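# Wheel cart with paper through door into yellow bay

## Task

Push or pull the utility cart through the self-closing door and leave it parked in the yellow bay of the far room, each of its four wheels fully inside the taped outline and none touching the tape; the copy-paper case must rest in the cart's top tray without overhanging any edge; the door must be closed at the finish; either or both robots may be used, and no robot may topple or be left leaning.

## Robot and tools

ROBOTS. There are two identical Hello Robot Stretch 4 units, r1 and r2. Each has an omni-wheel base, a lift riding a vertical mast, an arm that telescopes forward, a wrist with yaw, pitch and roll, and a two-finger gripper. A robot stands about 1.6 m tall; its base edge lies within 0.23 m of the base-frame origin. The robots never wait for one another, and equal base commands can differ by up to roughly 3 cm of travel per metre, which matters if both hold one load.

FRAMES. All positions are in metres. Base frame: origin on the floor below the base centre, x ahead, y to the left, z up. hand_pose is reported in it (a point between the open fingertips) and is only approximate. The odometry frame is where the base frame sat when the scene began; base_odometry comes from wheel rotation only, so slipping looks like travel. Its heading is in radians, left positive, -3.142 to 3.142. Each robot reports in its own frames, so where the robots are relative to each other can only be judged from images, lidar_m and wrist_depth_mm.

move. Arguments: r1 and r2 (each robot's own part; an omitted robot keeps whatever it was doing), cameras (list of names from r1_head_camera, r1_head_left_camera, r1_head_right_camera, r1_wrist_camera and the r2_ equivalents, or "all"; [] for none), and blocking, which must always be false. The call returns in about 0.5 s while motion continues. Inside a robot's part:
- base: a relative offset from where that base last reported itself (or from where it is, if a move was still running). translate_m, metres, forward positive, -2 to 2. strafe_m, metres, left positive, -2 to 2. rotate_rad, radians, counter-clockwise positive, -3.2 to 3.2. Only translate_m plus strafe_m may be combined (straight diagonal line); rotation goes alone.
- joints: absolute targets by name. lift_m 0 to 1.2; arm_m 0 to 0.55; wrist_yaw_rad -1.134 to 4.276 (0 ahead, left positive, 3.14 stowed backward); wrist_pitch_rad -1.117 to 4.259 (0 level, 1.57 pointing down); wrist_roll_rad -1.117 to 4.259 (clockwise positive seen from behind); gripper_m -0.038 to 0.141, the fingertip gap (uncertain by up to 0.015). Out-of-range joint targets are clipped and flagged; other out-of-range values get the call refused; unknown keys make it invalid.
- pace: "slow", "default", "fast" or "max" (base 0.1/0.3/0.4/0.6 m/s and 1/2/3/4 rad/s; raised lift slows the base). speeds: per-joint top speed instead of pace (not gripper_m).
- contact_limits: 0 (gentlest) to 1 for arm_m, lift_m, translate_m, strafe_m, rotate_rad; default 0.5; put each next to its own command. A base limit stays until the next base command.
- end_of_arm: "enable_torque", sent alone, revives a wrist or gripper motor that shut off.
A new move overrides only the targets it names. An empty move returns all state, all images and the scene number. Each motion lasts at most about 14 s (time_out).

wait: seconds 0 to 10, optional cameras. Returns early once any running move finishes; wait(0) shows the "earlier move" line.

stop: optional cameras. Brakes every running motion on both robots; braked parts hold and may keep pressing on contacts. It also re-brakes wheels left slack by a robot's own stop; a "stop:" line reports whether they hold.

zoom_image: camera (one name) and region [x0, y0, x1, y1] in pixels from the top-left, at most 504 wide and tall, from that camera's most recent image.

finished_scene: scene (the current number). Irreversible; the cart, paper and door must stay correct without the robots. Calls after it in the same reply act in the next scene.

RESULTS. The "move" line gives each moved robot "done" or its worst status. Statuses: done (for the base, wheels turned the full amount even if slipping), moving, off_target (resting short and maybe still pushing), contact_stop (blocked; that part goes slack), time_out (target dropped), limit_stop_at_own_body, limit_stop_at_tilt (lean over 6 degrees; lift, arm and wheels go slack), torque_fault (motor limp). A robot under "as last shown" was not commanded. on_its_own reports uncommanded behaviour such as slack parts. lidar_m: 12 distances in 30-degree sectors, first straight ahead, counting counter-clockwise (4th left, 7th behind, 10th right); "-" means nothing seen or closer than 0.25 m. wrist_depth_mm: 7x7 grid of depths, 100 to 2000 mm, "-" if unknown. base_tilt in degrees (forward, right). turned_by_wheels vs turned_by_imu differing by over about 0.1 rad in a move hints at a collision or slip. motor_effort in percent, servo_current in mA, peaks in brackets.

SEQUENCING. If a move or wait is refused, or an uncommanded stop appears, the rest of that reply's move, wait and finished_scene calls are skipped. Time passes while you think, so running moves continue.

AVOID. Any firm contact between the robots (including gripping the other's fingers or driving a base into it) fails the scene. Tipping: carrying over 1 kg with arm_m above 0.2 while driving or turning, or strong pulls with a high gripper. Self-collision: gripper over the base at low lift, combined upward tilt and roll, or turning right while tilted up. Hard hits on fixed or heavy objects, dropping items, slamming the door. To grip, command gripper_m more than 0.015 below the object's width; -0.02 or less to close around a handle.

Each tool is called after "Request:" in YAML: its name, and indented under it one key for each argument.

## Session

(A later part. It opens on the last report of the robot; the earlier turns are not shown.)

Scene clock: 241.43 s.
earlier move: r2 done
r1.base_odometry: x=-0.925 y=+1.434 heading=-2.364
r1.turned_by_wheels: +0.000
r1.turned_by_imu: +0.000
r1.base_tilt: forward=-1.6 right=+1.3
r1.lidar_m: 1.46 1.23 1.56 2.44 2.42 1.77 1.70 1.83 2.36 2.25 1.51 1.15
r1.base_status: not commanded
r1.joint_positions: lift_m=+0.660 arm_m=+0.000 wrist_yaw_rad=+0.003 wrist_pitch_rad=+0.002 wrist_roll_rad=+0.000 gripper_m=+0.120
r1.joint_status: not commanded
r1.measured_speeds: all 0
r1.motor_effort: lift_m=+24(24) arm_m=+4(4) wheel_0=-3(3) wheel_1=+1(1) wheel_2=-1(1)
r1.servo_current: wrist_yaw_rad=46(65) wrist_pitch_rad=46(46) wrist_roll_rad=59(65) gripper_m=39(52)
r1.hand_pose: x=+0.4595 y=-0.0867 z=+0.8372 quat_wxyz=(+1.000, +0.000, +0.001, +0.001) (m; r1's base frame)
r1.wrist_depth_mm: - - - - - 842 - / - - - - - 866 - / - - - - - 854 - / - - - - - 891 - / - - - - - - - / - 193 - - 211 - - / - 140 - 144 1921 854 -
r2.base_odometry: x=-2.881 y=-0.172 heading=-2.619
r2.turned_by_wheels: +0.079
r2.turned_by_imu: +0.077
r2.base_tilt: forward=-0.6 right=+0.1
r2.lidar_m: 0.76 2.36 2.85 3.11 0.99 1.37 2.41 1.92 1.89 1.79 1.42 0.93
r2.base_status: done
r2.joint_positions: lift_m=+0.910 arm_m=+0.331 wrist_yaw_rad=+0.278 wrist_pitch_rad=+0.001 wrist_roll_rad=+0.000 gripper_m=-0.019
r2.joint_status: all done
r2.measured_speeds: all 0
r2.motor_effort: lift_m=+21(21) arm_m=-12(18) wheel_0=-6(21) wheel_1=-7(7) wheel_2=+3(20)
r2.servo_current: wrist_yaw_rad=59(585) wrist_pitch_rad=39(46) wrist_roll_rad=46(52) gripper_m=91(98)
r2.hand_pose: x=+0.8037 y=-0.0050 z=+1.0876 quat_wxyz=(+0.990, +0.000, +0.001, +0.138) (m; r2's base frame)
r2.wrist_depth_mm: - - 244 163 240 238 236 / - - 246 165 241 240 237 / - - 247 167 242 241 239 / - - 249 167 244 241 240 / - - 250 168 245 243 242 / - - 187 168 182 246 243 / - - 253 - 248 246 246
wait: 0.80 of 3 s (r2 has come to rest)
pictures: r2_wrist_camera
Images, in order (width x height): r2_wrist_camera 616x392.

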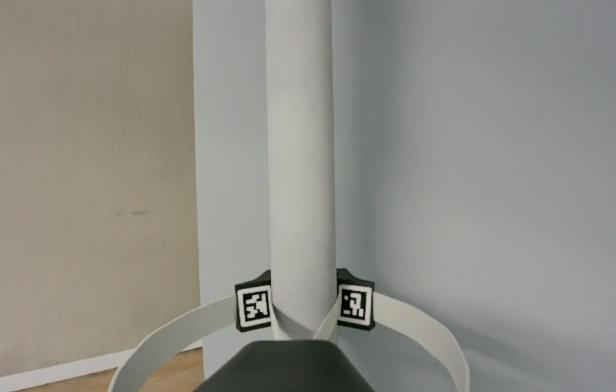

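Request:
move:
  blocking: false
  r2: {"base":{"translate_m":-0.115,"strafe_m":-0.12},"joints":{"wrist_yaw_rad":0.45},"speeds":{"wrist_yaw_rad":0.1},"pace":"slow"}

Request:
wait:
  seconds: 3

Request:
move:
  blocking: false
  r2: {"base":{"translate_m":-0.109,"strafe_m":-0.125},"joints":{"wrist_yaw_rad":0.6},"speeds":{"wrist_yaw_rad":0.1},"pace":"slow"}

Request:
wait:
  seconds: 3
  cameras: ["r2_wrist_camera","r2_head_left_camera","r1_head_camera"]

Scene clock: 254.80 s.
move: r2 moving
r1: as last shown
r1.lidar_m: 1.45 1.22 1.55 2.45 2.40 1.76 1.71 1.77 2.38 2.27 1.50 1.14
r1.servo_current: wrist_yaw_rad=46(65) wrist_pitch_rad=39(52) wrist_roll_rad=46(59) gripper_m=46(52)
r1.wrist_depth_mm: - - - - - 842 - / - - - - - 854 - / - - - - - 866 - / - - - - - 878 - / - - - - - - - / - 193 - - 212 - - / - 140 - 144 1921 854 -
r2.base_odometry: x=-2.878 y=-0.160 heading=-2.618
r2.turned_by_wheels: +0.000
r2.turned_by_imu: +0.001
r2.base_tilt: forward=-0.6 right=+0.1
r2.lidar_m: 0.74 2.39 2.85 3.14 0.98 1.41 2.42 1.90 1.87 1.77 1.41 0.92
r2.base_status: translate_m moving; strafe_m moving
r2.joint_positions: lift_m=+0.910 arm_m=+0.331 wrist_yaw_rad=+0.311 wrist_pitch_rad=+0.001 wrist_roll_rad=+0.000 gripper_m=-0.019
r2.joint_status: wrist_yaw_rad moving
r2.measured_speeds: translate_m=-0.035 strafe_m=-0.036 rotate_rad=+0.000 lift_m=+0.000 arm_m=+0.000 wrist_yaw_rad=+0.098 wrist_pitch_rad=+0.000 wrist_roll_rad=+0.000
r2.motor_effort: lift_m=+21(21) arm_m=-12(12) wheel_0=+0(7) wheel_1=-13(13) wheel_2=+15(16)
r2.servo_current: wrist_yaw_rad=13(65) wrist_pitch_rad=39(46) wrist_roll_rad=46(52) gripper_m=98(98)
r2.hand_pose: x=+0.8037 y=+0.0049 z=+1.0876 quat_wxyz=(+0.988, +0.000, +0.001, +0.155) (m; r2's base frame)
r2.wrist_depth_mm: - - 246 164 239 236 234 / - - 248 165 241 237 234 / - - 249 166 243 239 236 / - - 250 167 244 240 238 / - - 251 169 245 242 239 / - - 185 171 181 243 240 / - - 255 - 248 243 241
pictures: none

Scene clock: 257.20 s.
earlier move: r2 done
r1.base_odometry: x=-0.925 y=+1.434 heading=-2.364
r1.turned_by_wheels: +0.000
r1.turned_by_imu: +0.000
r1.base_tilt: forward=-1.6 right=+1.3
r1.lidar_m: 1.51 1.21 1.55 2.43 2.41 1.78 1.69 1.80 2.35 2.27 1.49 1.14
r1.base_status: not commanded
r1.joint_positions: lift_m=+0.660 arm_m=+0.000 wrist_yaw_rad=+0.003 wrist_pitch_rad=+0.002 wrist_roll_rad=+0.000 gripper_m=+0.120
r1.joint_status: not commanded
r1.measured_speeds: all 0
r1.motor_effort: lift_m=+24(24) arm_m=+4(4) wheel_0=-2(3) wheel_1=+1(1) wheel_2=-1(1)
r1.servo_current: wrist_yaw_rad=46(72) wrist_pitch_rad=33(52) wrist_roll_rad=52(72) gripper_m=46(52)
r1.hand_pose: x=+0.4595 y=-0.0867 z=+0.8372 quat_wxyz=(+1.000, +0.000, +0.001, +0.001) (m; r1's base frame)
r1.wrist_depth_mm: - - - - - 842 - / - - - - - 866 - / - - 1756 - - 878 - / - - - - - 891 - / - - - - - - - / - 194 - - 212 - - / - 140 - 144 1983 854 -
r2.base_odometry: x=-2.842 y=-0.011 heading=-2.616
r2.turned_by_wheels: +0.003
r2.turned_by_imu: +0.005
r2.base_tilt: forward=-0.6 right=+0.0
r2.lidar_m: 0.75 2.41 2.99 1.23 1.05 4.39 2.20 1.76 1.75 1.76 1.45 1.01
r2.base_status: done
r2.joint_positions: lift_m=+0.910 arm_m=+0.331 wrist_yaw_rad=+0.460 wrist_pitch_rad=+0.001 wrist_roll_rad=+0.000 gripper_m=-0.019
r2.joint_status: all done
r2.measured_speeds: all 0
r2.motor_effort: lift_m=+21(21) arm_m=-10(12) wheel_0=+18(19) wheel_1=+2(13) wheel_2=+19(21)
r2.servo_current: wrist_yaw_rad=72(78) wrist_pitch_rad=39(46) wrist_roll_rad=52(59) gripper_m=91(98)
r2.hand_pose: x=+0.7995 y=+0.0498 z=+1.0876 quat_wxyz=(+0.974, +0.000, +0.001, +0.228) (m; r2's base frame)
r2.wrist_depth_mm: - - 248 166 236 230 225 / - - 250 167 236 231 227 / - - 251 167 238 233 228 / - - 251 167 240 234 229 / - - 255 168 242 235 231 / - - 189 169 239 236 233 / - - 258 - - 236 233
wait: 2.40 of 3 s (r2 has come to rest)
pictures: none

Scene clock: 257.70 s.
move: r2 moving
r1: as last shown
r1.lidar_m: 1.52 1.21 1.54 2.45 2.41 1.78 1.71 1.79 2.34 2.26 1.52 1.14
r1.motor_effort: lift_m=+24(24) arm_m=+4(4) wheel_0=-3(3) wheel_1=+1(1) wheel_2=-1(1)
r1.servo_current: wrist_yaw_rad=46(59) wrist_pitch_rad=33(46) wrist_roll_rad=52(59) gripper_m=39(52)
r1.wrist_depth_mm: - - - - - 854 - / - - - - - 866 - / - - 1863 - - 878 - / - - - - - 878 - / - - - - - - - / - 194 - - 213 - - / - 140 - 144 1983 854 -
r2.base_odometry: x=-2.840 y=+0.001 heading=-2.613
r2.turned_by_wheels: +0.002
r2.turned_by_imu: +0.003
r2.base_tilt: forward=-0.6 right=+0.0
r2.lidar_m: 0.72 2.43 3.00 1.19 1.04 4.40 2.18 1.75 1.71 1.79 1.44 1.00
r2.base_status: translate_m moving; strafe_m moving
r2.joint_positions: lift_m=+0.910 arm_m=+0.331 wrist_yaw_rad=+0.499 wrist_pitch_rad=+0.001 wrist_roll_rad=+0.000 gripper_m=-0.019
r2.joint_status: wrist_yaw_rad moving
r2.measured_speeds: translate_m=-0.031 strafe_m=-0.039 rotate_rad=+0.004 lift_m=+0.000 arm_m=+0.000 wrist_yaw_rad=+0.097 wrist_pitch_rad=+0.000 wrist_roll_rad=+0.000
r2.motor_effort: lift_m=+21(21) arm_m=-10(11) wheel_0=+15(19) wheel_1=-6(6) wheel_2=+19(23)
r2.servo_current: wrist_yaw_rad=20(98) wrist_pitch_rad=39(46) wrist_roll_rad=46(52) gripper_m=91(98)
r2.hand_pose: x=+0.7974 y=+0.0612 z=+1.0876 quat_wxyz=(+0.969, +0.000, +0.001, +0.247) (m; r2's base frame)
r2.wrist_depth_mm: - - 250 164 235 229 223 / - - 252 166 236 228 224 / - - 254 166 237 231 224 / - - 254 169 238 232 226 / - - 255 167 241 234 228 / - - 187 168 182 234 229 / - - 259 - 243 234 231
pictures: none

Scene clock: 260.13 s.
earlier move: r2 done
r1.base_odometry: x=-0.925 y=+1.434 heading=-2.364
r1.turned_by_wheels: +0.000
r1.turned_by_imu: +0.000
r1.base_tilt: forward=-1.6 right=+1.3
r1.lidar_m: 1.62 1.21 1.58 2.44 2.42 1.79 1.70 1.82 2.33 2.24 1.49 1.15
r1.base_status: not commanded
r1.joint_positions: lift_m=+0.660 arm_m=+0.000 wrist_yaw_rad=+0.003 wrist_pitch_rad=+0.002 wrist_roll_rad=+0.000 gripper_m=+0.120
r1.joint_status: not commanded
r1.measured_speeds: all 0
r1.motor_effort: lift_m=+24(24) arm_m=+4(4) wheel_0=-2(3) wheel_1=+1(1) wheel_2=-1(1)
r1.servo_current: wrist_yaw_rad=46(65) wrist_pitch_rad=52(52) wrist_roll_rad=46(65) gripper_m=39(52)
r1.hand_pose: x=+0.4595 y=-0.0867 z=+0.8372 quat_wxyz=(+1.000, +0.000, +0.001, +0.001) (m; r1's base frame)
r1.wrist_depth_mm: - - - - - 854 - / - - - - - 866 - / - - - - - 866 - / - - - - - 891 - / - - - - - - - / - 194 - - 212 - - / - 140 - 144 1983 854 -
r2.base_odometry: x=-2.811 y=+0.151 heading=-2.612
r2.turned_by_wheels: +0.001
r2.turned_by_imu: +0.004
r2.base_tilt: forward=-0.7 right=+0.0
r2.lidar_m: 0.73 2.43 3.15 1.09 1.15 4.10 1.99 1.60 1.57 1.74 1.43 1.11
r2.base_status: done
r2.joint_positions: lift_m=+0.910 arm_m=+0.331 wrist_yaw_rad=+0.615 wrist_pitch_rad=+0.001 wrist_roll_rad=+0.000 gripper_m=-0.019
r2.joint_status: all done
r2.measured_speeds: all 0
r2.motor_effort: lift_m=+21(21) arm_m=-8(11) wheel_0=+24(26) wheel_1=+3(8) wheel_2=+20(23)
r2.servo_current: wrist_yaw_rad=78(98) wrist_pitch_rad=39(46) wrist_roll_rad=46(59) gripper_m=98(98)
r2.hand_pose: x=+0.7882 y=+0.0949 z=+1.0876 quat_wxyz=(+0.953, +0.000, +0.001, +0.303) (m; r2's base frame)
r2.wrist_depth_mm: - - 248 170 234 228 223 / - - 250 165 236 229 224 / - - 253 169 237 231 224 / - - 252 170 239 231 226 / - - 255 170 240 232 228 / - - 185 170 238 234 229 / - - 258 - 240 234 229
wait: 2.43 of 3 s (r2 has come to rest)
pictures: r1_head_camera, r2_head_left_camera, r2_wrist_camera
Images, in order (width x height): r1_head_camera 420x560, r2_head_left_camera 420x672, r2_wrist_camera 616x392.

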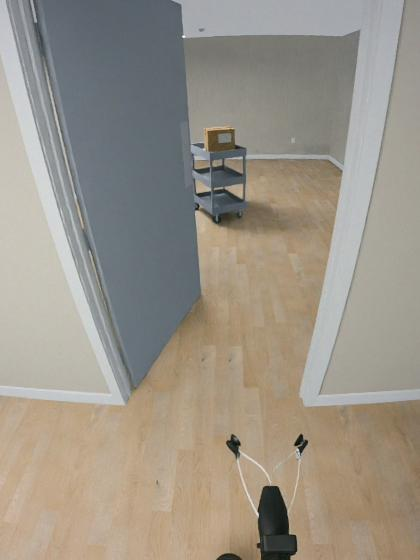

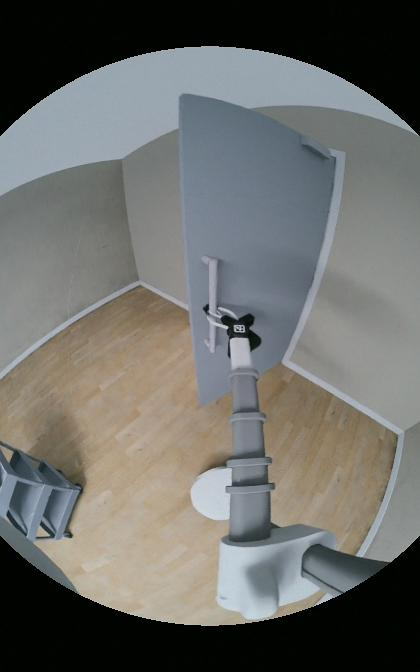

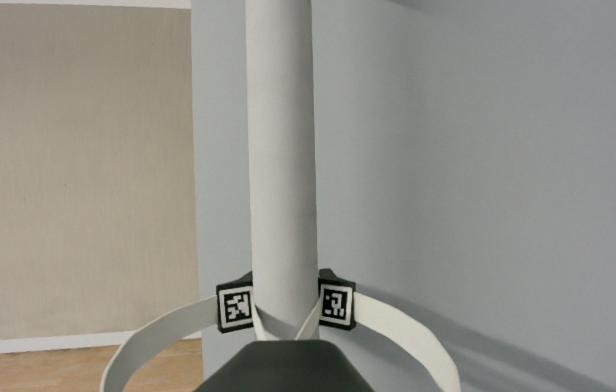

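Request:
move:
  blocking: false
  r2: {"base":{"translate_m":-0.078,"strafe_m":-0.118},"joints":{"wrist_yaw_rad":0.74},"speeds":{"wrist_yaw_rad":0.1},"pace":"slow"}

Request:
wait:
  seconds: 3

Request:
move:
  blocking: false
  r2: {"base":{"translate_m":-0.064,"strafe_m":-0.121},"joints":{"wrist_yaw_rad":0.86},"speeds":{"wrist_yaw_rad":0.1},"pace":"slow"}

Request:
wait:
  seconds: 3
  cameras: ["r2_wrist_camera","r2_head_left_camera","r1_head_camera"]

Scene clock: 271.30 s.
move: r2 moving
r1: as last shown
r1.lidar_m: 1.58 1.23 1.57 2.45 2.41 1.74 1.71 1.80 2.34 2.27 1.53 1.14
r1.motor_effort: lift_m=+24(24) arm_m=+4(4) wheel_0=-3(3) wheel_1=+1(1) wheel_2=-1(1)
r1.servo_current: wrist_yaw_rad=52(59) wrist_pitch_rad=39(52) wrist_roll_rad=46(65) gripper_m=39(46)
r1.wrist_depth_mm: - - - - - 854 - / - - - - - 854 - / - - - - - 866 - / - - - - - 878 - / - - - - - - - / - 194 - - 212 - - / - 140 1808 143 1863 842 -
r2.base_odometry: x=-2.810 y=+0.164 heading=-2.609
r2.turned_by_wheels: +0.003
r2.turned_by_imu: +0.004
r2.base_tilt: forward=-0.6 right=+0.0
r2.lidar_m: 0.75 0.82 3.17 1.14 1.17 4.03 1.97 1.58 1.57 1.72 1.43 1.12
r2.base_status: translate_m moving; strafe_m moving
r2.joint_positions: lift_m=+0.910 arm_m=+0.331 wrist_yaw_rad=+0.653 wrist_pitch_rad=+0.001 wrist_roll_rad=+0.000 gripper_m=-0.019
r2.joint_status: wrist_yaw_rad moving
r2.measured_speeds: translate_m=-0.025 strafe_m=-0.040 rotate_rad=+0.001 lift_m=+0.000 arm_m=+0.000 wrist_yaw_rad=+0.096 wrist_pitch_rad=+0.000 wrist_roll_rad=+0.000
r2.motor_effort: lift_m=+21(21) arm_m=-8(8) wheel_0=+22(25) wheel_1=-2(3) wheel_2=+22(22)
r2.servo_current: wrist_yaw_rad=65(85) wrist_pitch_rad=39(46) wrist_roll_rad=52(59) gripper_m=91(98)
r2.hand_pose: x=+0.7844 y=+0.1057 z=+1.0876 quat_wxyz=(+0.947, +0.000, +0.000, +0.321) (m; r2's base frame)
r2.wrist_depth_mm: - - 250 166 233 226 220 / - - 253 166 235 227 222 / - - 254 167 236 228 223 / - - 256 167 238 229 224 / - - 257 168 239 231 226 / - - 188 169 236 232 226 / - - 259 - - 230 227
pictures: none

Scene clock: 273.50 s.
earlier move: r2 done
r1.base_odometry: x=-0.925 y=+1.434 heading=-2.364
r1.turned_by_wheels: +0.000
r1.turned_by_imu: +0.000
r1.base_tilt: forward=-1.6 right=+1.3
r1.lidar_m: 1.72 1.22 1.55 2.42 2.43 1.78 1.71 1.78 2.36 2.26 1.55 1.14
r1.base_status: not commanded
r1.joint_positions: lift_m=+0.660 arm_m=+0.000 wrist_yaw_rad=+0.003 wrist_pitch_rad=+0.002 wrist_roll_rad=+0.000 gripper_m=+0.120
r1.joint_status: not commanded
r1.measured_speeds: all 0
r1.motor_effort: lift_m=+24(24) arm_m=+4(4) wheel_0=-3(3) wheel_1=+1(1) wheel_2=-1(1)
r1.servo_current: wrist_yaw_rad=46(72) wrist_pitch_rad=39(52) wrist_roll_rad=52(72) gripper_m=39(52)
r1.hand_pose: x=+0.4595 y=-0.0867 z=+0.8372 quat_wxyz=(+1.000, +0.000, +0.001, +0.001) (m; r1's base frame)
r1.wrist_depth_mm: - - - - - 854 - / - - - - - 866 - / - - - - - 878 - / - - - - - 878 - / - - - - - - - / - 194 - - 211 - - / - 140 1863 143 1921 842 -
r2.base_odometry: x=-2.803 y=+0.292 heading=-2.608
r2.turned_by_wheels: +0.001
r2.turned_by_imu: +0.004
r2.base_tilt: forward=-0.7 right=+0.0
r2.lidar_m: 0.70 0.76 3.31 1.24 1.30 3.54 1.80 1.47 1.43 1.59 1.43 1.22
r2.base_status: done
r2.joint_positions: lift_m=+0.910 arm_m=+0.331 wrist_yaw_rad=+0.756 wrist_pitch_rad=+0.001 wrist_roll_rad=+0.000 gripper_m=-0.019
r2.joint_status: all done
r2.measured_speeds: all 0
r2.motor_effort: lift_m=+21(21) arm_m=-6(8) wheel_0=+25(29) wheel_1=+5(6) wheel_2=+20(24)
r2.servo_current: wrist_yaw_rad=98(104) wrist_pitch_rad=39(46) wrist_roll_rad=46(65) gripper_m=91(98)
r2.hand_pose: x=+0.7719 y=+0.1342 z=+1.0876 quat_wxyz=(+0.929, +0.000, +0.000, +0.369) (m; r2's base frame)
r2.wrist_depth_mm: - - 250 175 233 224 219 / - - 251 165 234 225 220 / - - 253 171 236 228 222 / - - 253 172 237 229 222 / - - 256 172 237 229 224 / - - 187 172 236 231 225 / - - 260 - 238 229 226
wait: 2.20 of 3 s (r2 has come to rest)
pictures: none

Scene clock: 274.00 s.
move: r2 moving
r1: as last shown
r1.lidar_m: 1.70 1.20 1.55 2.42 2.40 1.76 1.71 1.79 2.35 2.26 1.49 1.13
r1.motor_effort: lift_m=+24(24) arm_m=+3(4) wheel_0=-3(3) wheel_1=+1(1) wheel_2=-1(1)
r1.servo_current: wrist_yaw_rad=65(65) wrist_pitch_rad=46(46) wrist_roll_rad=59(65) gripper_m=39(46)
r1.wrist_depth_mm: - - - - - 854 - / - - - - - 866 - / - - - - - 866 - / - - - - - 866 - / - - - - - - - / - 194 - - 213 - - / - 140 1808 144 1983 866 -
r2.base_odometry: x=-2.804 y=+0.304 heading=-2.605
r2.turned_by_wheels: +0.003
r2.turned_by_imu: +0.004
r2.base_tilt: forward=-0.7 right=+0.0
r2.lidar_m: 0.73 0.76 3.31 1.22 1.34 3.52 1.78 1.43 1.41 1.61 1.42 1.25
r2.base_status: translate_m moving; strafe_m moving
r2.joint_positions: lift_m=+0.910 arm_m=+0.331 wrist_yaw_rad=+0.793 wrist_pitch_rad=+0.001 wrist_roll_rad=+0.000 gripper_m=-0.019
r2.joint_status: wrist_yaw_rad moving
r2.measured_speeds: translate_m=-0.022 strafe_m=-0.043 rotate_rad=-0.001 lift_m=+0.000 arm_m=+0.000 wrist_yaw_rad=+0.094 wrist_pitch_rad=+0.000 wrist_roll_rad=+0.000
r2.motor_effort: lift_m=+21(21) arm_m=-7(7) wheel_0=+22(26) wheel_1=-1(4) wheel_2=+20(22)
r2.servo_current: wrist_yaw_rad=91(117) wrist_pitch_rad=46(46) wrist_roll_rad=52(52) gripper_m=85(98)
r2.hand_pose: x=+0.7667 y=+0.1442 z=+1.0876 quat_wxyz=(+0.922, +0.000, +0.000, +0.386) (m; r2's base frame)
r2.wrist_depth_mm: - - 254 167 233 224 216 / - - 253 164 234 224 217 / - - 255 167 235 226 220 / - - 256 168 236 228 221 / - - 259 169 237 227 222 / - - 187 169 182 228 224 / - - 262 - 237 227 224
pictures: none

Scene clock: 276.13 s.
earlier move: r2 done
r1.base_odometry: x=-0.925 y=+1.434 heading=-2.364
r1.turned_by_wheels: +0.000
r1.turned_by_imu: +0.000
r1.base_tilt: forward=-1.6 right=+1.3
r1.lidar_m: 1.84 1.22 1.55 2.45 2.39 1.77 1.71 1.79 2.34 2.25 1.50 1.13
r1.base_status: not commanded
r1.joint_positions: lift_m=+0.660 arm_m=+0.000 wrist_yaw_rad=+0.003 wrist_pitch_rad=+0.002 wrist_roll_rad=+0.000 gripper_m=+0.120
r1.joint_status: not commanded
r1.measured_speeds: all 0
r1.motor_effort: lift_m=+24(24) arm_m=+4(4) wheel_0=-3(3) wheel_1=+0(1) wheel_2=-1(1)
r1.servo_current: wrist_yaw_rad=46(65) wrist_pitch_rad=39(52) wrist_roll_rad=39(65) gripper_m=39(46)
r1.hand_pose: x=+0.4595 y=-0.0867 z=+0.8372 quat_wxyz=(+1.000, +0.000, +0.001, +0.001) (m; r1's base frame)
r1.wrist_depth_mm: - - - - - 831 - / - - - - - 842 - / - - - - - 878 - / - - - - - 878 - / - - - - - - - / - 194 - - 211 - - / - 141 1863 144 1863 854 -
r2.base_odometry: x=-2.810 y=+0.428 heading=-2.604
r2.turned_by_wheels: +0.001
r2.turned_by_imu: +0.005
r2.base_tilt: forward=-0.7 right=+0.0
r2.lidar_m: 0.71 0.72 3.44 1.35 1.48 3.18 1.63 1.31 1.31 1.46 1.40 1.37
r2.base_status: done
r2.joint_positions: lift_m=+0.910 arm_m=+0.331 wrist_yaw_rad=+0.877 wrist_pitch_rad=+0.001 wrist_roll_rad=+0.000 gripper_m=-0.019
r2.joint_status: all done
r2.measured_speeds: all 0
r2.motor_effort: lift_m=+21(21) arm_m=-5(7) wheel_0=+27(29) wheel_1=+6(7) wheel_2=+18(22)
r2.servo_current: wrist_yaw_rad=91(117) wrist_pitch_rad=46(46) wrist_roll_rad=52(65) gripper_m=91(98)
r2.hand_pose: x=+0.7535 y=+0.1659 z=+1.0876 quat_wxyz=(+0.905, +0.000, +0.000, +0.425) (m; r2's base frame)
r2.wrist_depth_mm: - - 249 236 232 224 216 / - - 250 237 232 224 219 / - - 253 238 233 226 220 / - - 254 174 236 227 221 / - - 256 174 236 228 223 / - - 183 168 234 229 224 / - - 259 - 131 229 224
wait: 2.13 of 3 s (r2 has come to rest)
pictures: r1_head_camera, r2_head_left_camera, r2_wrist_camera
Images, in order (width x height): r1_head_camera 420x560, r2_head_left_camera 420x672, r2_wrist_camera 616x392.

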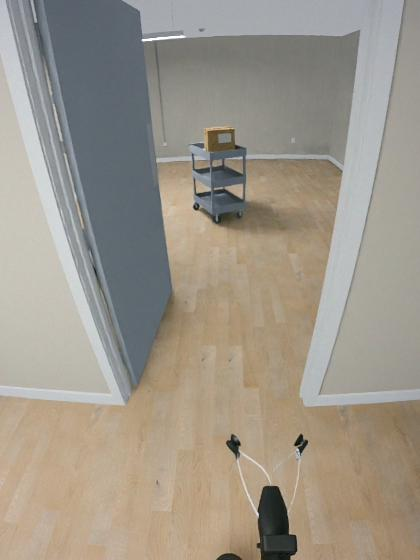

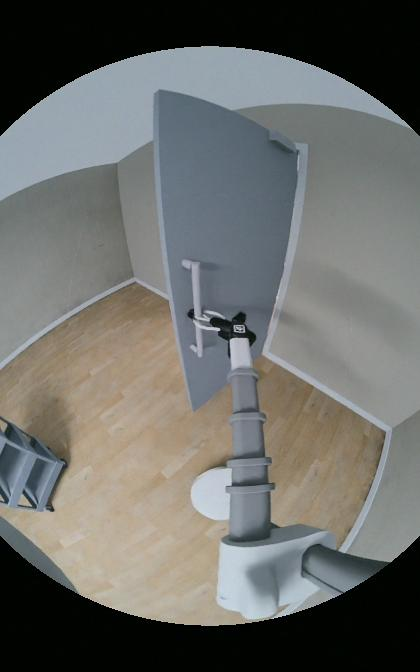

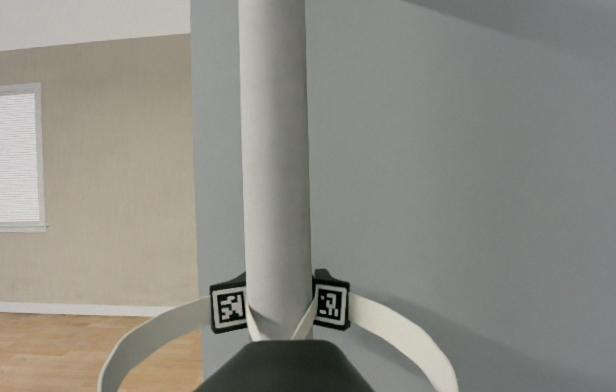

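Request:
move:
  blocking: false
  r1: {"base":{"rotate_rad":-0.08}}

Request:
wait:
  seconds: 2
  cameras: ["r1_head_camera"]

Scene clock: 319.83 s.
move: r1 moving
r1.base_odometry: x=-0.925 y=+1.434 heading=-2.444
r1.turned_by_wheels: -0.080
r1.turned_by_imu: -0.081
r1.base_tilt: forward=-1.6 right=+1.3
r1.lidar_m: 3.51 1.22 1.46 2.44 2.47 1.81 1.70 1.75 2.33 2.26 1.63 1.15
r1.base_status: rotate_rad moving
r1.joint_positions: lift_m=+0.660 arm_m=+0.000 wrist_yaw_rad=+0.002 wrist_pitch_rad=+0.002 wrist_roll_rad=+0.000 gripper_m=+0.120
r1.joint_status: not commanded
r1.measured_speeds: all 0
r1.motor_effort: lift_m=+24(24) arm_m=+4(4) wheel_0=+2(6) wheel_1=+4(6) wheel_2=+0(5)
r1.servo_current: wrist_yaw_rad=52(59) wrist_pitch_rad=46(46) wrist_roll_rad=52(59) gripper_m=46(46)
r1.hand_pose: x=+0.4595 y=-0.0868 z=+0.8372 quat_wxyz=(+1.000, +0.000, +0.001, +0.001) (m; r1's base frame)
r1.wrist_depth_mm: - - - - - - - / - - - - - - - / - - - - - - - / - - - - - - - / - - - - - - - / - 193 - - 211 - - / - 163 1921 144 917 - -
r2: as last shown
r2.turned_by_wheels: +0.000
r2.turned_by_imu: +0.001
r2.base_tilt: forward=-0.6 right=+0.0
r2.lidar_m: 0.67 0.74 3.43 1.35 1.48 3.20 1.66 1.32 1.30 1.44 1.38 1.37
r2.on_its_own: wrist_yaw_rad is at rest, and its servo_current (111 mA) is outside its rest range (0 to 104 mA)
r2.motor_effort: lift_m=+21(21) arm_m=-5(5) wheel_0=+27(27) wheel_1=+6(6) wheel_2=+18(18)
r2.servo_current: wrist_yaw_rad=111(111) wrist_pitch_rad=39(46) wrist_roll_rad=33(59) gripper_m=91(104)
r2.wrist_depth_mm: - - 249 236 231 224 217 / - - 251 237 233 224 220 / - - 252 238 235 226 220 / - - 254 175 236 228 223 / - - 256 174 236 228 223 / - - 183 168 236 229 224 / - - 259 - 131 229 226
pictures: none

Scene clock: 320.03 s.
earlier move: r1 done
r1.base_odometry: x=-0.925 y=+1.434 heading=-2.444
r1.turned_by_wheels: +0.000
r1.turned_by_imu: +0.000
r1.base_tilt: forward=-1.6 right=+1.3
r1.lidar_m: 3.52 1.23 1.42 2.44 2.52 1.80 1.70 1.76 2.33 2.25 1.64 1.15
r1.base_status: done
r1.joint_positions: lift_m=+0.660 arm_m=+0.000 wrist_yaw_rad=+0.002 wrist_pitch_rad=+0.002 wrist_roll_rad=+0.000 gripper_m=+0.120
r1.joint_status: not commanded
r1.measured_speeds: all 0
r1.motor_effort: lift_m=+24(24) arm_m=+4(4) wheel_0=+0(6) wheel_1=+3(6) wheel_2=-2(5)
r1.servo_current: wrist_yaw_rad=59(59) wrist_pitch_rad=46(46) wrist_roll_rad=26(59) gripper_m=39(46)
r1.hand_pose: x=+0.4595 y=-0.0868 z=+0.8372 quat_wxyz=(+1.000, +0.000, +0.001, +0.001) (m; r1's base frame)
r1.wrist_depth_mm: - - - - - - - / - - - - - - - / - - - - - - - / - - - - - - - / - - - - - - - / - 195 - - 211 - - / - 162 1921 144 917 - -
r2.base_odometry: x=-2.810 y=+0.428 heading=-2.604
r2.turned_by_wheels: +0.000
r2.turned_by_imu: +0.000
r2.base_tilt: forward=-0.7 right=+0.0
r2.lidar_m: 0.69 0.75 3.42 1.34 1.46 3.19 1.62 1.32 1.30 1.44 1.41 1.37
r2.base_status: not commanded
r2.joint_positions: lift_m=+0.910 arm_m=+0.331 wrist_yaw_rad=+0.877 wrist_pitch_rad=+0.001 wrist_roll_rad=+0.000 gripper_m=-0.019
r2.joint_status: not commanded
r2.measured_speeds: all 0
r2.motor_effort: lift_m=+21(21) arm_m=-5(5) wheel_0=+27(27) wheel_1=+6(6) wheel_2=+18(18)
r2.servo_current: wrist_yaw_rad=104(111) wrist_pitch_rad=46(46) wrist_roll_rad=39(59) gripper_m=85(104)
r2.hand_pose: x=+0.7535 y=+0.1659 z=+1.0876 quat_wxyz=(+0.905, +0.000, +0.000, +0.425) (m; r2's base frame)
r2.wrist_depth_mm: - - 249 236 232 224 217 / - - 250 236 233 224 219 / - - 252 238 233 225 220 / - - 254 174 236 229 221 / - - 255 175 236 229 223 / - - 183 167 235 229 224 / - - 260 - 131 229 225
wait: 0.20 of 2 s (r1 has come to rest)
pictures: r1_head_camera
Images, in order (width x height): r1_head_camera 420x560.

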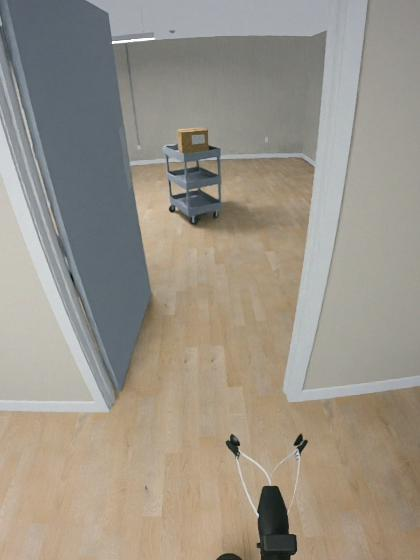

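Request:
move:
  blocking: false
  r1: {"base":{"translate_m":2.0,"strafe_m":0.04}}

Request:
wait:
  seconds: 3.5

Request:
wait:
  seconds: 5
  cameras: ["r1_head_camera","r1_head_left_camera","r1_head_right_camera"]

Scene clock: 328.10 s.
move: r1 moving
r1.base_odometry: x=-0.949 y=+1.413 heading=-2.444
r1.turned_by_wheels: +0.000
r1.turned_by_imu: +0.000
r1.base_tilt: forward=-1.6 right=+1.3
r1.lidar_m: 3.49 1.18 1.40 2.44 2.49 1.86 1.73 1.80 2.36 2.24 1.59 1.09
r1.base_status: translate_m moving; strafe_m moving
r1.joint_positions: lift_m=+0.660 arm_m=+0.000 wrist_yaw_rad=+0.002 wrist_pitch_rad=+0.002 wrist_roll_rad=+0.000 gripper_m=+0.120
r1.joint_status: not commanded
r1.measured_speeds: translate_m=+0.121 strafe_m=+0.002 rotate_rad=-0.004 lift_m=+0.000 arm_m=+0.000 wrist_yaw_rad=+0.000 wrist_pitch_rad=+0.000 wrist_roll_rad=+0.000
r1.motor_effort: lift_m=+24(24) arm_m=+3(4) wheel_0=+5(8) wheel_1=+6(8) wheel_2=-9(9)
r1.servo_current: wrist_yaw_rad=59(59) wrist_pitch_rad=39(52) wrist_roll_rad=65(65) gripper_m=39(46)
r1.hand_pose: x=+0.4595 y=-0.0868 z=+0.8372 quat_wxyz=(+1.000, +0.000, +0.001, +0.001) (m; r1's base frame)
r1.wrist_depth_mm: - - - - - - - / - - - - - - - / - - - - - - - / - - - - - - - / - - - - - - - / - 195 - - 211 - - / - 162 1983 144 904 - -
r2: as last shown
r2.lidar_m: 0.71 0.74 3.44 1.33 1.47 3.21 1.65 1.31 1.30 1.46 1.39 1.37
r2.servo_current: wrist_yaw_rad=104(111) wrist_pitch_rad=39(46) wrist_roll_rad=46(52) gripper_m=98(98)
r2.wrist_depth_mm: - - 249 236 231 222 217 / - - 250 236 233 225 218 / - - 253 238 234 227 220 / - - 254 175 235 228 221 / - - 256 173 237 228 223 / - - 183 168 234 229 224 / - - 259 - 130 229 224
pictures: none

Scene clock: 331.60 s.
earlier move: r1 moving
r1.base_odometry: x=-1.694 y=+0.763 heading=-2.444
r1.turned_by_wheels: +0.000
r1.turned_by_imu: +0.000
r1.base_tilt: forward=-1.6 right=+1.3
r1.lidar_m: 2.51 0.86 0.61 0.60 2.56 2.91 2.73 2.81 2.37 0.38 0.36 3.01
r1.base_status: translate_m moving; strafe_m moving
r1.joint_positions: lift_m=+0.660 arm_m=+0.000 wrist_yaw_rad=+0.002 wrist_pitch_rad=+0.002 wrist_roll_rad=+0.000 gripper_m=+0.120
r1.joint_status: not commanded
r1.measured_speeds: translate_m=+0.299 strafe_m=+0.006 rotate_rad=-0.003 lift_m=+0.000 arm_m=+0.000 wrist_yaw_rad=+0.000 wrist_pitch_rad=+0.000 wrist_roll_rad=+0.000
r1.motor_effort: lift_m=+23(24) arm_m=+4(4) wheel_0=+5(8) wheel_1=+2(9) wheel_2=-6(10)
r1.servo_current: wrist_yaw_rad=72(78) wrist_pitch_rad=39(52) wrist_roll_rad=46(65) gripper_m=39(46)
r1.hand_pose: x=+0.4595 y=-0.0868 z=+0.8372 quat_wxyz=(+1.000, +0.000, +0.001, +0.001) (m; r1's base frame)
r1.wrist_depth_mm: - - - - - - - / - - - - - - - / - - - - - - - / - - - - - - - / - - - - - - - / - - - - 212 - - / - 1808 1983 143 1983 1756 1921
r2.base_odometry: x=-2.810 y=+0.428 heading=-2.604
r2.turned_by_wheels: +0.000
r2.turned_by_imu: +0.000
r2.base_tilt: forward=-0.7 right=+0.0
r2.lidar_m: 0.71 0.74 3.44 1.34 1.46 3.19 1.64 1.32 1.29 1.49 1.39 1.37
r2.base_status: not commanded
r2.joint_positions: lift_m=+0.910 arm_m=+0.331 wrist_yaw_rad=+0.877 wrist_pitch_rad=+0.001 wrist_roll_rad=+0.000 gripper_m=-0.019
r2.joint_status: not commanded
r2.measured_speeds: all 0
r2.motor_effort: lift_m=+21(21) arm_m=-5(6) wheel_0=+27(28) wheel_1=+6(7) wheel_2=+18(18)
r2.servo_current: wrist_yaw_rad=104(117) wrist_pitch_rad=39(46) wrist_roll_rad=39(59) gripper_m=85(98)
r2.hand_pose: x=+0.7535 y=+0.1659 z=+1.0876 quat_wxyz=(+0.905, +0.000, +0.000, +0.425) (m; r2's base frame)
r2.wrist_depth_mm: - - 250 236 232 224 217 / - - 251 237 234 224 219 / - - 252 238 234 226 220 / - - 255 175 234 228 221 / - - 255 174 236 228 223 / - - 183 168 235 229 223 / - - 259 - 130 229 224
wait: 3.50 s; no rest
pictures: none

Scene clock: 335.77 s.
earlier move: r1 done
r1.base_odometry: x=-2.432 y=+0.119 heading=-2.444
r1.turned_by_wheels: +0.000
r1.turned_by_imu: +0.000
r1.base_tilt: forward=-1.6 right=+1.3
r1.lidar_m: 1.55 1.69 0.57 0.56 0.57 0.82 3.76 0.82 1.02 2.18 2.24 2.90
r1.base_status: done
r1.joint_positions: lift_m=+0.660 arm_m=+0.000 wrist_yaw_rad=+0.002 wrist_pitch_rad=+0.002 wrist_roll_rad=+0.000 gripper_m=+0.120
r1.joint_status: not commanded
r1.measured_speeds: all 0
r1.motor_effort: lift_m=+23(24) arm_m=+4(4) wheel_0=+3(8) wheel_1=+3(9) wheel_2=+0(10)
r1.servo_current: wrist_yaw_rad=46(78) wrist_pitch_rad=46(52) wrist_roll_rad=78(78) gripper_m=39(52)
r1.hand_pose: x=+0.4595 y=-0.0868 z=+0.8372 quat_wxyz=(+1.000, +0.000, +0.001, +0.001) (m; r1's base frame)
r1.wrist_depth_mm: - - - - - - - / - - - - - - - / - - - - - - - / - - 1537 - - - - / - - - - - - - / - - - - 212 - - / - 1708 - 144 1983 1808 1921
r2.base_odometry: x=-2.810 y=+0.428 heading=-2.604
r2.turned_by_wheels: +0.000
r2.turned_by_imu: +0.001
r2.base_tilt: forward=-0.7 right=+0.0
r2.lidar_m: 0.69 0.74 3.45 1.34 1.48 3.20 1.64 1.30 1.29 1.47 1.41 1.37
r2.base_status: not commanded
r2.joint_positions: lift_m=+0.910 arm_m=+0.331 wrist_yaw_rad=+0.877 wrist_pitch_rad=+0.001 wrist_roll_rad=+0.000 gripper_m=-0.019
r2.joint_status: not commanded
r2.measured_speeds: all 0
r2.motor_effort: lift_m=+21(21) arm_m=-5(6) wheel_0=+27(28) wheel_1=+6(7) wheel_2=+18(18)
r2.servo_current: wrist_yaw_rad=98(117) wrist_pitch_rad=39(52) wrist_roll_rad=39(59) gripper_m=85(98)
r2.hand_pose: x=+0.7535 y=+0.1659 z=+1.0876 quat_wxyz=(+0.905, +0.000, +0.000, +0.425) (m; r2's base frame)
r2.wrist_depth_mm: - - 250 235 231 224 216 / - - 252 237 234 224 219 / - - 252 238 233 227 220 / - - 254 175 235 228 221 / - - 255 174 237 228 223 / - - 182 168 234 229 224 / - - 259 - 130 228 224
wait: 4.17 of 5 s (r1 has come to rest)
pictures: r1_head_camera, r1_head_left_camera, r1_head_right_camera
Images, in order (width x height): r1_head_camera 420x560, r1_head_left_camera 420x672, r1_head_right_camera 420x672.

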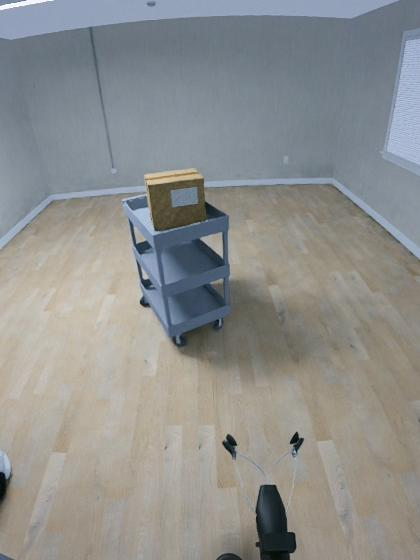

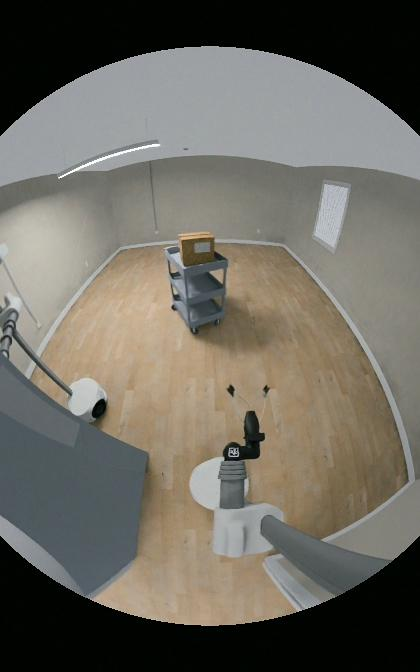

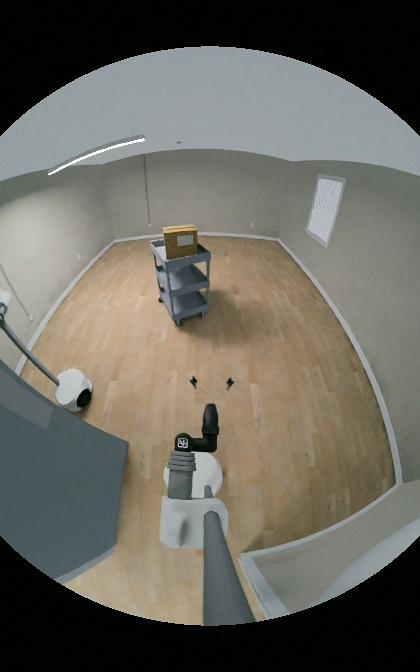

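Request:
zoom_image:
  camera: "r1_head_camera"
  region: [100, 150, 260, 360]

Request:
move:
  blocking: false
  r1: {"base":{"translate_m":0.7,"strafe_m":-0.75}}

Request:
wait:
  seconds: 5
  cameras: ["r1_head_left_camera"]

Scaled by 2.400 from the camera's 420x560 image, which has a finer 600x800 frame.

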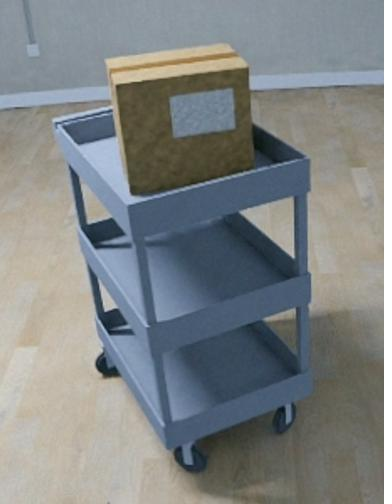

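Scene clock: 341.40 s.
move: r1 moving
r1.base_odometry: x=-2.464 y=+0.122 heading=-2.444
r1.turned_by_wheels: +0.000
r1.turned_by_imu: -0.001
r1.base_tilt: forward=-1.6 right=+1.2
r1.lidar_m: 1.51 1.59 0.61 0.57 0.60 0.86 3.77 0.81 1.07 2.16 2.21 2.88
r1.base_status: translate_m moving; strafe_m moving
r1.joint_positions: lift_m=+0.660 arm_m=+0.000 wrist_yaw_rad=+0.002 wrist_pitch_rad=+0.002 wrist_roll_rad=+0.000 gripper_m=+0.120
r1.joint_status: not commanded
r1.measured_speeds: translate_m=+0.086 strafe_m=-0.091 rotate_rad=+0.001 lift_m=+0.000 arm_m=+0.000 wrist_yaw_rad=+0.000 wrist_pitch_rad=+0.000 wrist_roll_rad=+0.000
r1.motor_effort: lift_m=+23(23) arm_m=+4(4) wheel_0=+9(12) wheel_1=-5(5) wheel_2=-7(8)
r1.servo_current: wrist_yaw_rad=65(65) wrist_pitch_rad=33(46) wrist_roll_rad=39(59) gripper_m=46(46)
r1.hand_pose: x=+0.4595 y=-0.0868 z=+0.8372 quat_wxyz=(+1.000, +0.000, +0.001, +0.001) (m; r1's base frame)
r1.wrist_depth_mm: - - - - - - - / - - - - - - - / - - - - - - - / - - 1464 - - - - / - - - - - - - / - - - - 213 - - / - 1708 - 143 1921 1808 1921
r2: as last shown
r2.turned_by_imu: +0.000
r2.base_tilt: forward=-0.6 right=+0.0
r2.lidar_m: 0.70 0.74 3.44 1.35 1.46 3.22 1.65 1.32 1.29 1.45 1.38 1.37
r2.motor_effort: lift_m=+21(21) arm_m=-5(5) wheel_0=+27(28) wheel_1=+6(6) wheel_2=+18(18)
r2.servo_current: wrist_yaw_rad=91(117) wrist_pitch_rad=33(46) wrist_roll_rad=46(59) gripper_m=91(98)
r2.wrist_depth_mm: - - 248 236 232 223 217 / - - 251 237 233 224 219 / - - 253 237 235 226 220 / - - 255 175 236 227 222 / - - 256 174 237 229 224 / - - 183 168 236 230 224 / - - 260 - 130 229 224
pictures: none

Scene clock: 345.77 s.
earlier move: r1 done
r1.base_odometry: x=-3.450 y=+0.244 heading=-2.444
r1.turned_by_wheels: +0.000
r1.turned_by_imu: -0.004
r1.base_tilt: forward=-1.6 right=+1.3
r1.lidar_m: 4.37 1.25 1.29 1.77 1.40 1.87 1.40 1.44 1.47 1.37 1.42 1.88
r1.base_status: done
r1.joint_positions: lift_m=+0.660 arm_m=+0.000 wrist_yaw_rad=+0.002 wrist_pitch_rad=+0.002 wrist_roll_rad=+0.000 gripper_m=+0.120
r1.joint_status: not commanded
r1.measured_speeds: all 0
r1.motor_effort: lift_m=+23(23) arm_m=+4(4) wheel_0=+0(12) wheel_1=-3(6) wheel_2=+0(9)
r1.servo_current: wrist_yaw_rad=59(78) wrist_pitch_rad=46(52) wrist_roll_rad=39(72) gripper_m=46(52)
r1.hand_pose: x=+0.4595 y=-0.0868 z=+0.8372 quat_wxyz=(+1.000, +0.000, +0.001, +0.001) (m; r1's base frame)
r1.wrist_depth_mm: - - - - - - - / - - - - - - - / - - - - - - - / - - - - - - - / - - - - - - - / - - - - 212 - - / - 1863 - 144 1921 1863 -
r2.base_odometry: x=-2.810 y=+0.428 heading=-2.604
r2.turned_by_wheels: +0.000
r2.turned_by_imu: +0.001
r2.base_tilt: forward=-0.7 right=+0.0
r2.lidar_m: 0.71 0.75 1.83 1.35 1.45 3.21 1.63 1.33 1.29 1.45 1.37 1.36
r2.base_status: not commanded
r2.joint_positions: lift_m=+0.910 arm_m=+0.331 wrist_yaw_rad=+0.877 wrist_pitch_rad=+0.001 wrist_roll_rad=+0.000 gripper_m=-0.019
r2.joint_status: not commanded
r2.measured_speeds: all 0
r2.on_its_own: wrist_yaw_rad is at rest, and its servo_current (111 mA) is outside its rest range (0 to 104 mA)
r2.motor_effort: lift_m=+21(21) arm_m=-5(6) wheel_0=+27(28) wheel_1=+6(7) wheel_2=+17(18)
r2.servo_current: wrist_yaw_rad=111(117) wrist_pitch_rad=39(52) wrist_roll_rad=46(59) gripper_m=91(104)
r2.hand_pose: x=+0.7535 y=+0.1659 z=+1.0876 quat_wxyz=(+0.905, +0.000, +0.000, +0.425) (m; r2's base frame)
r2.wrist_depth_mm: - - 249 236 231 224 217 / - - 250 236 233 224 219 / - - 252 238 235 226 220 / - - 254 175 235 227 221 / - - 256 174 237 228 223 / - - 183 167 236 229 224 / - - 259 - 130 229 224
wait: 4.37 of 5 s (r1 has come to rest)
pictures: r1_head_left_camera
Images, in order (width x height): r1_head_left_camera 420x672.

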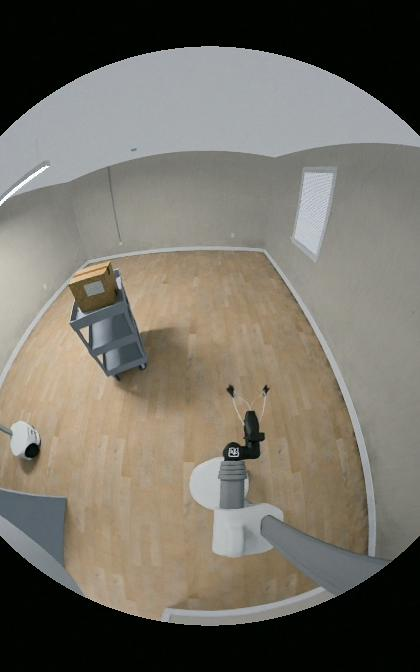

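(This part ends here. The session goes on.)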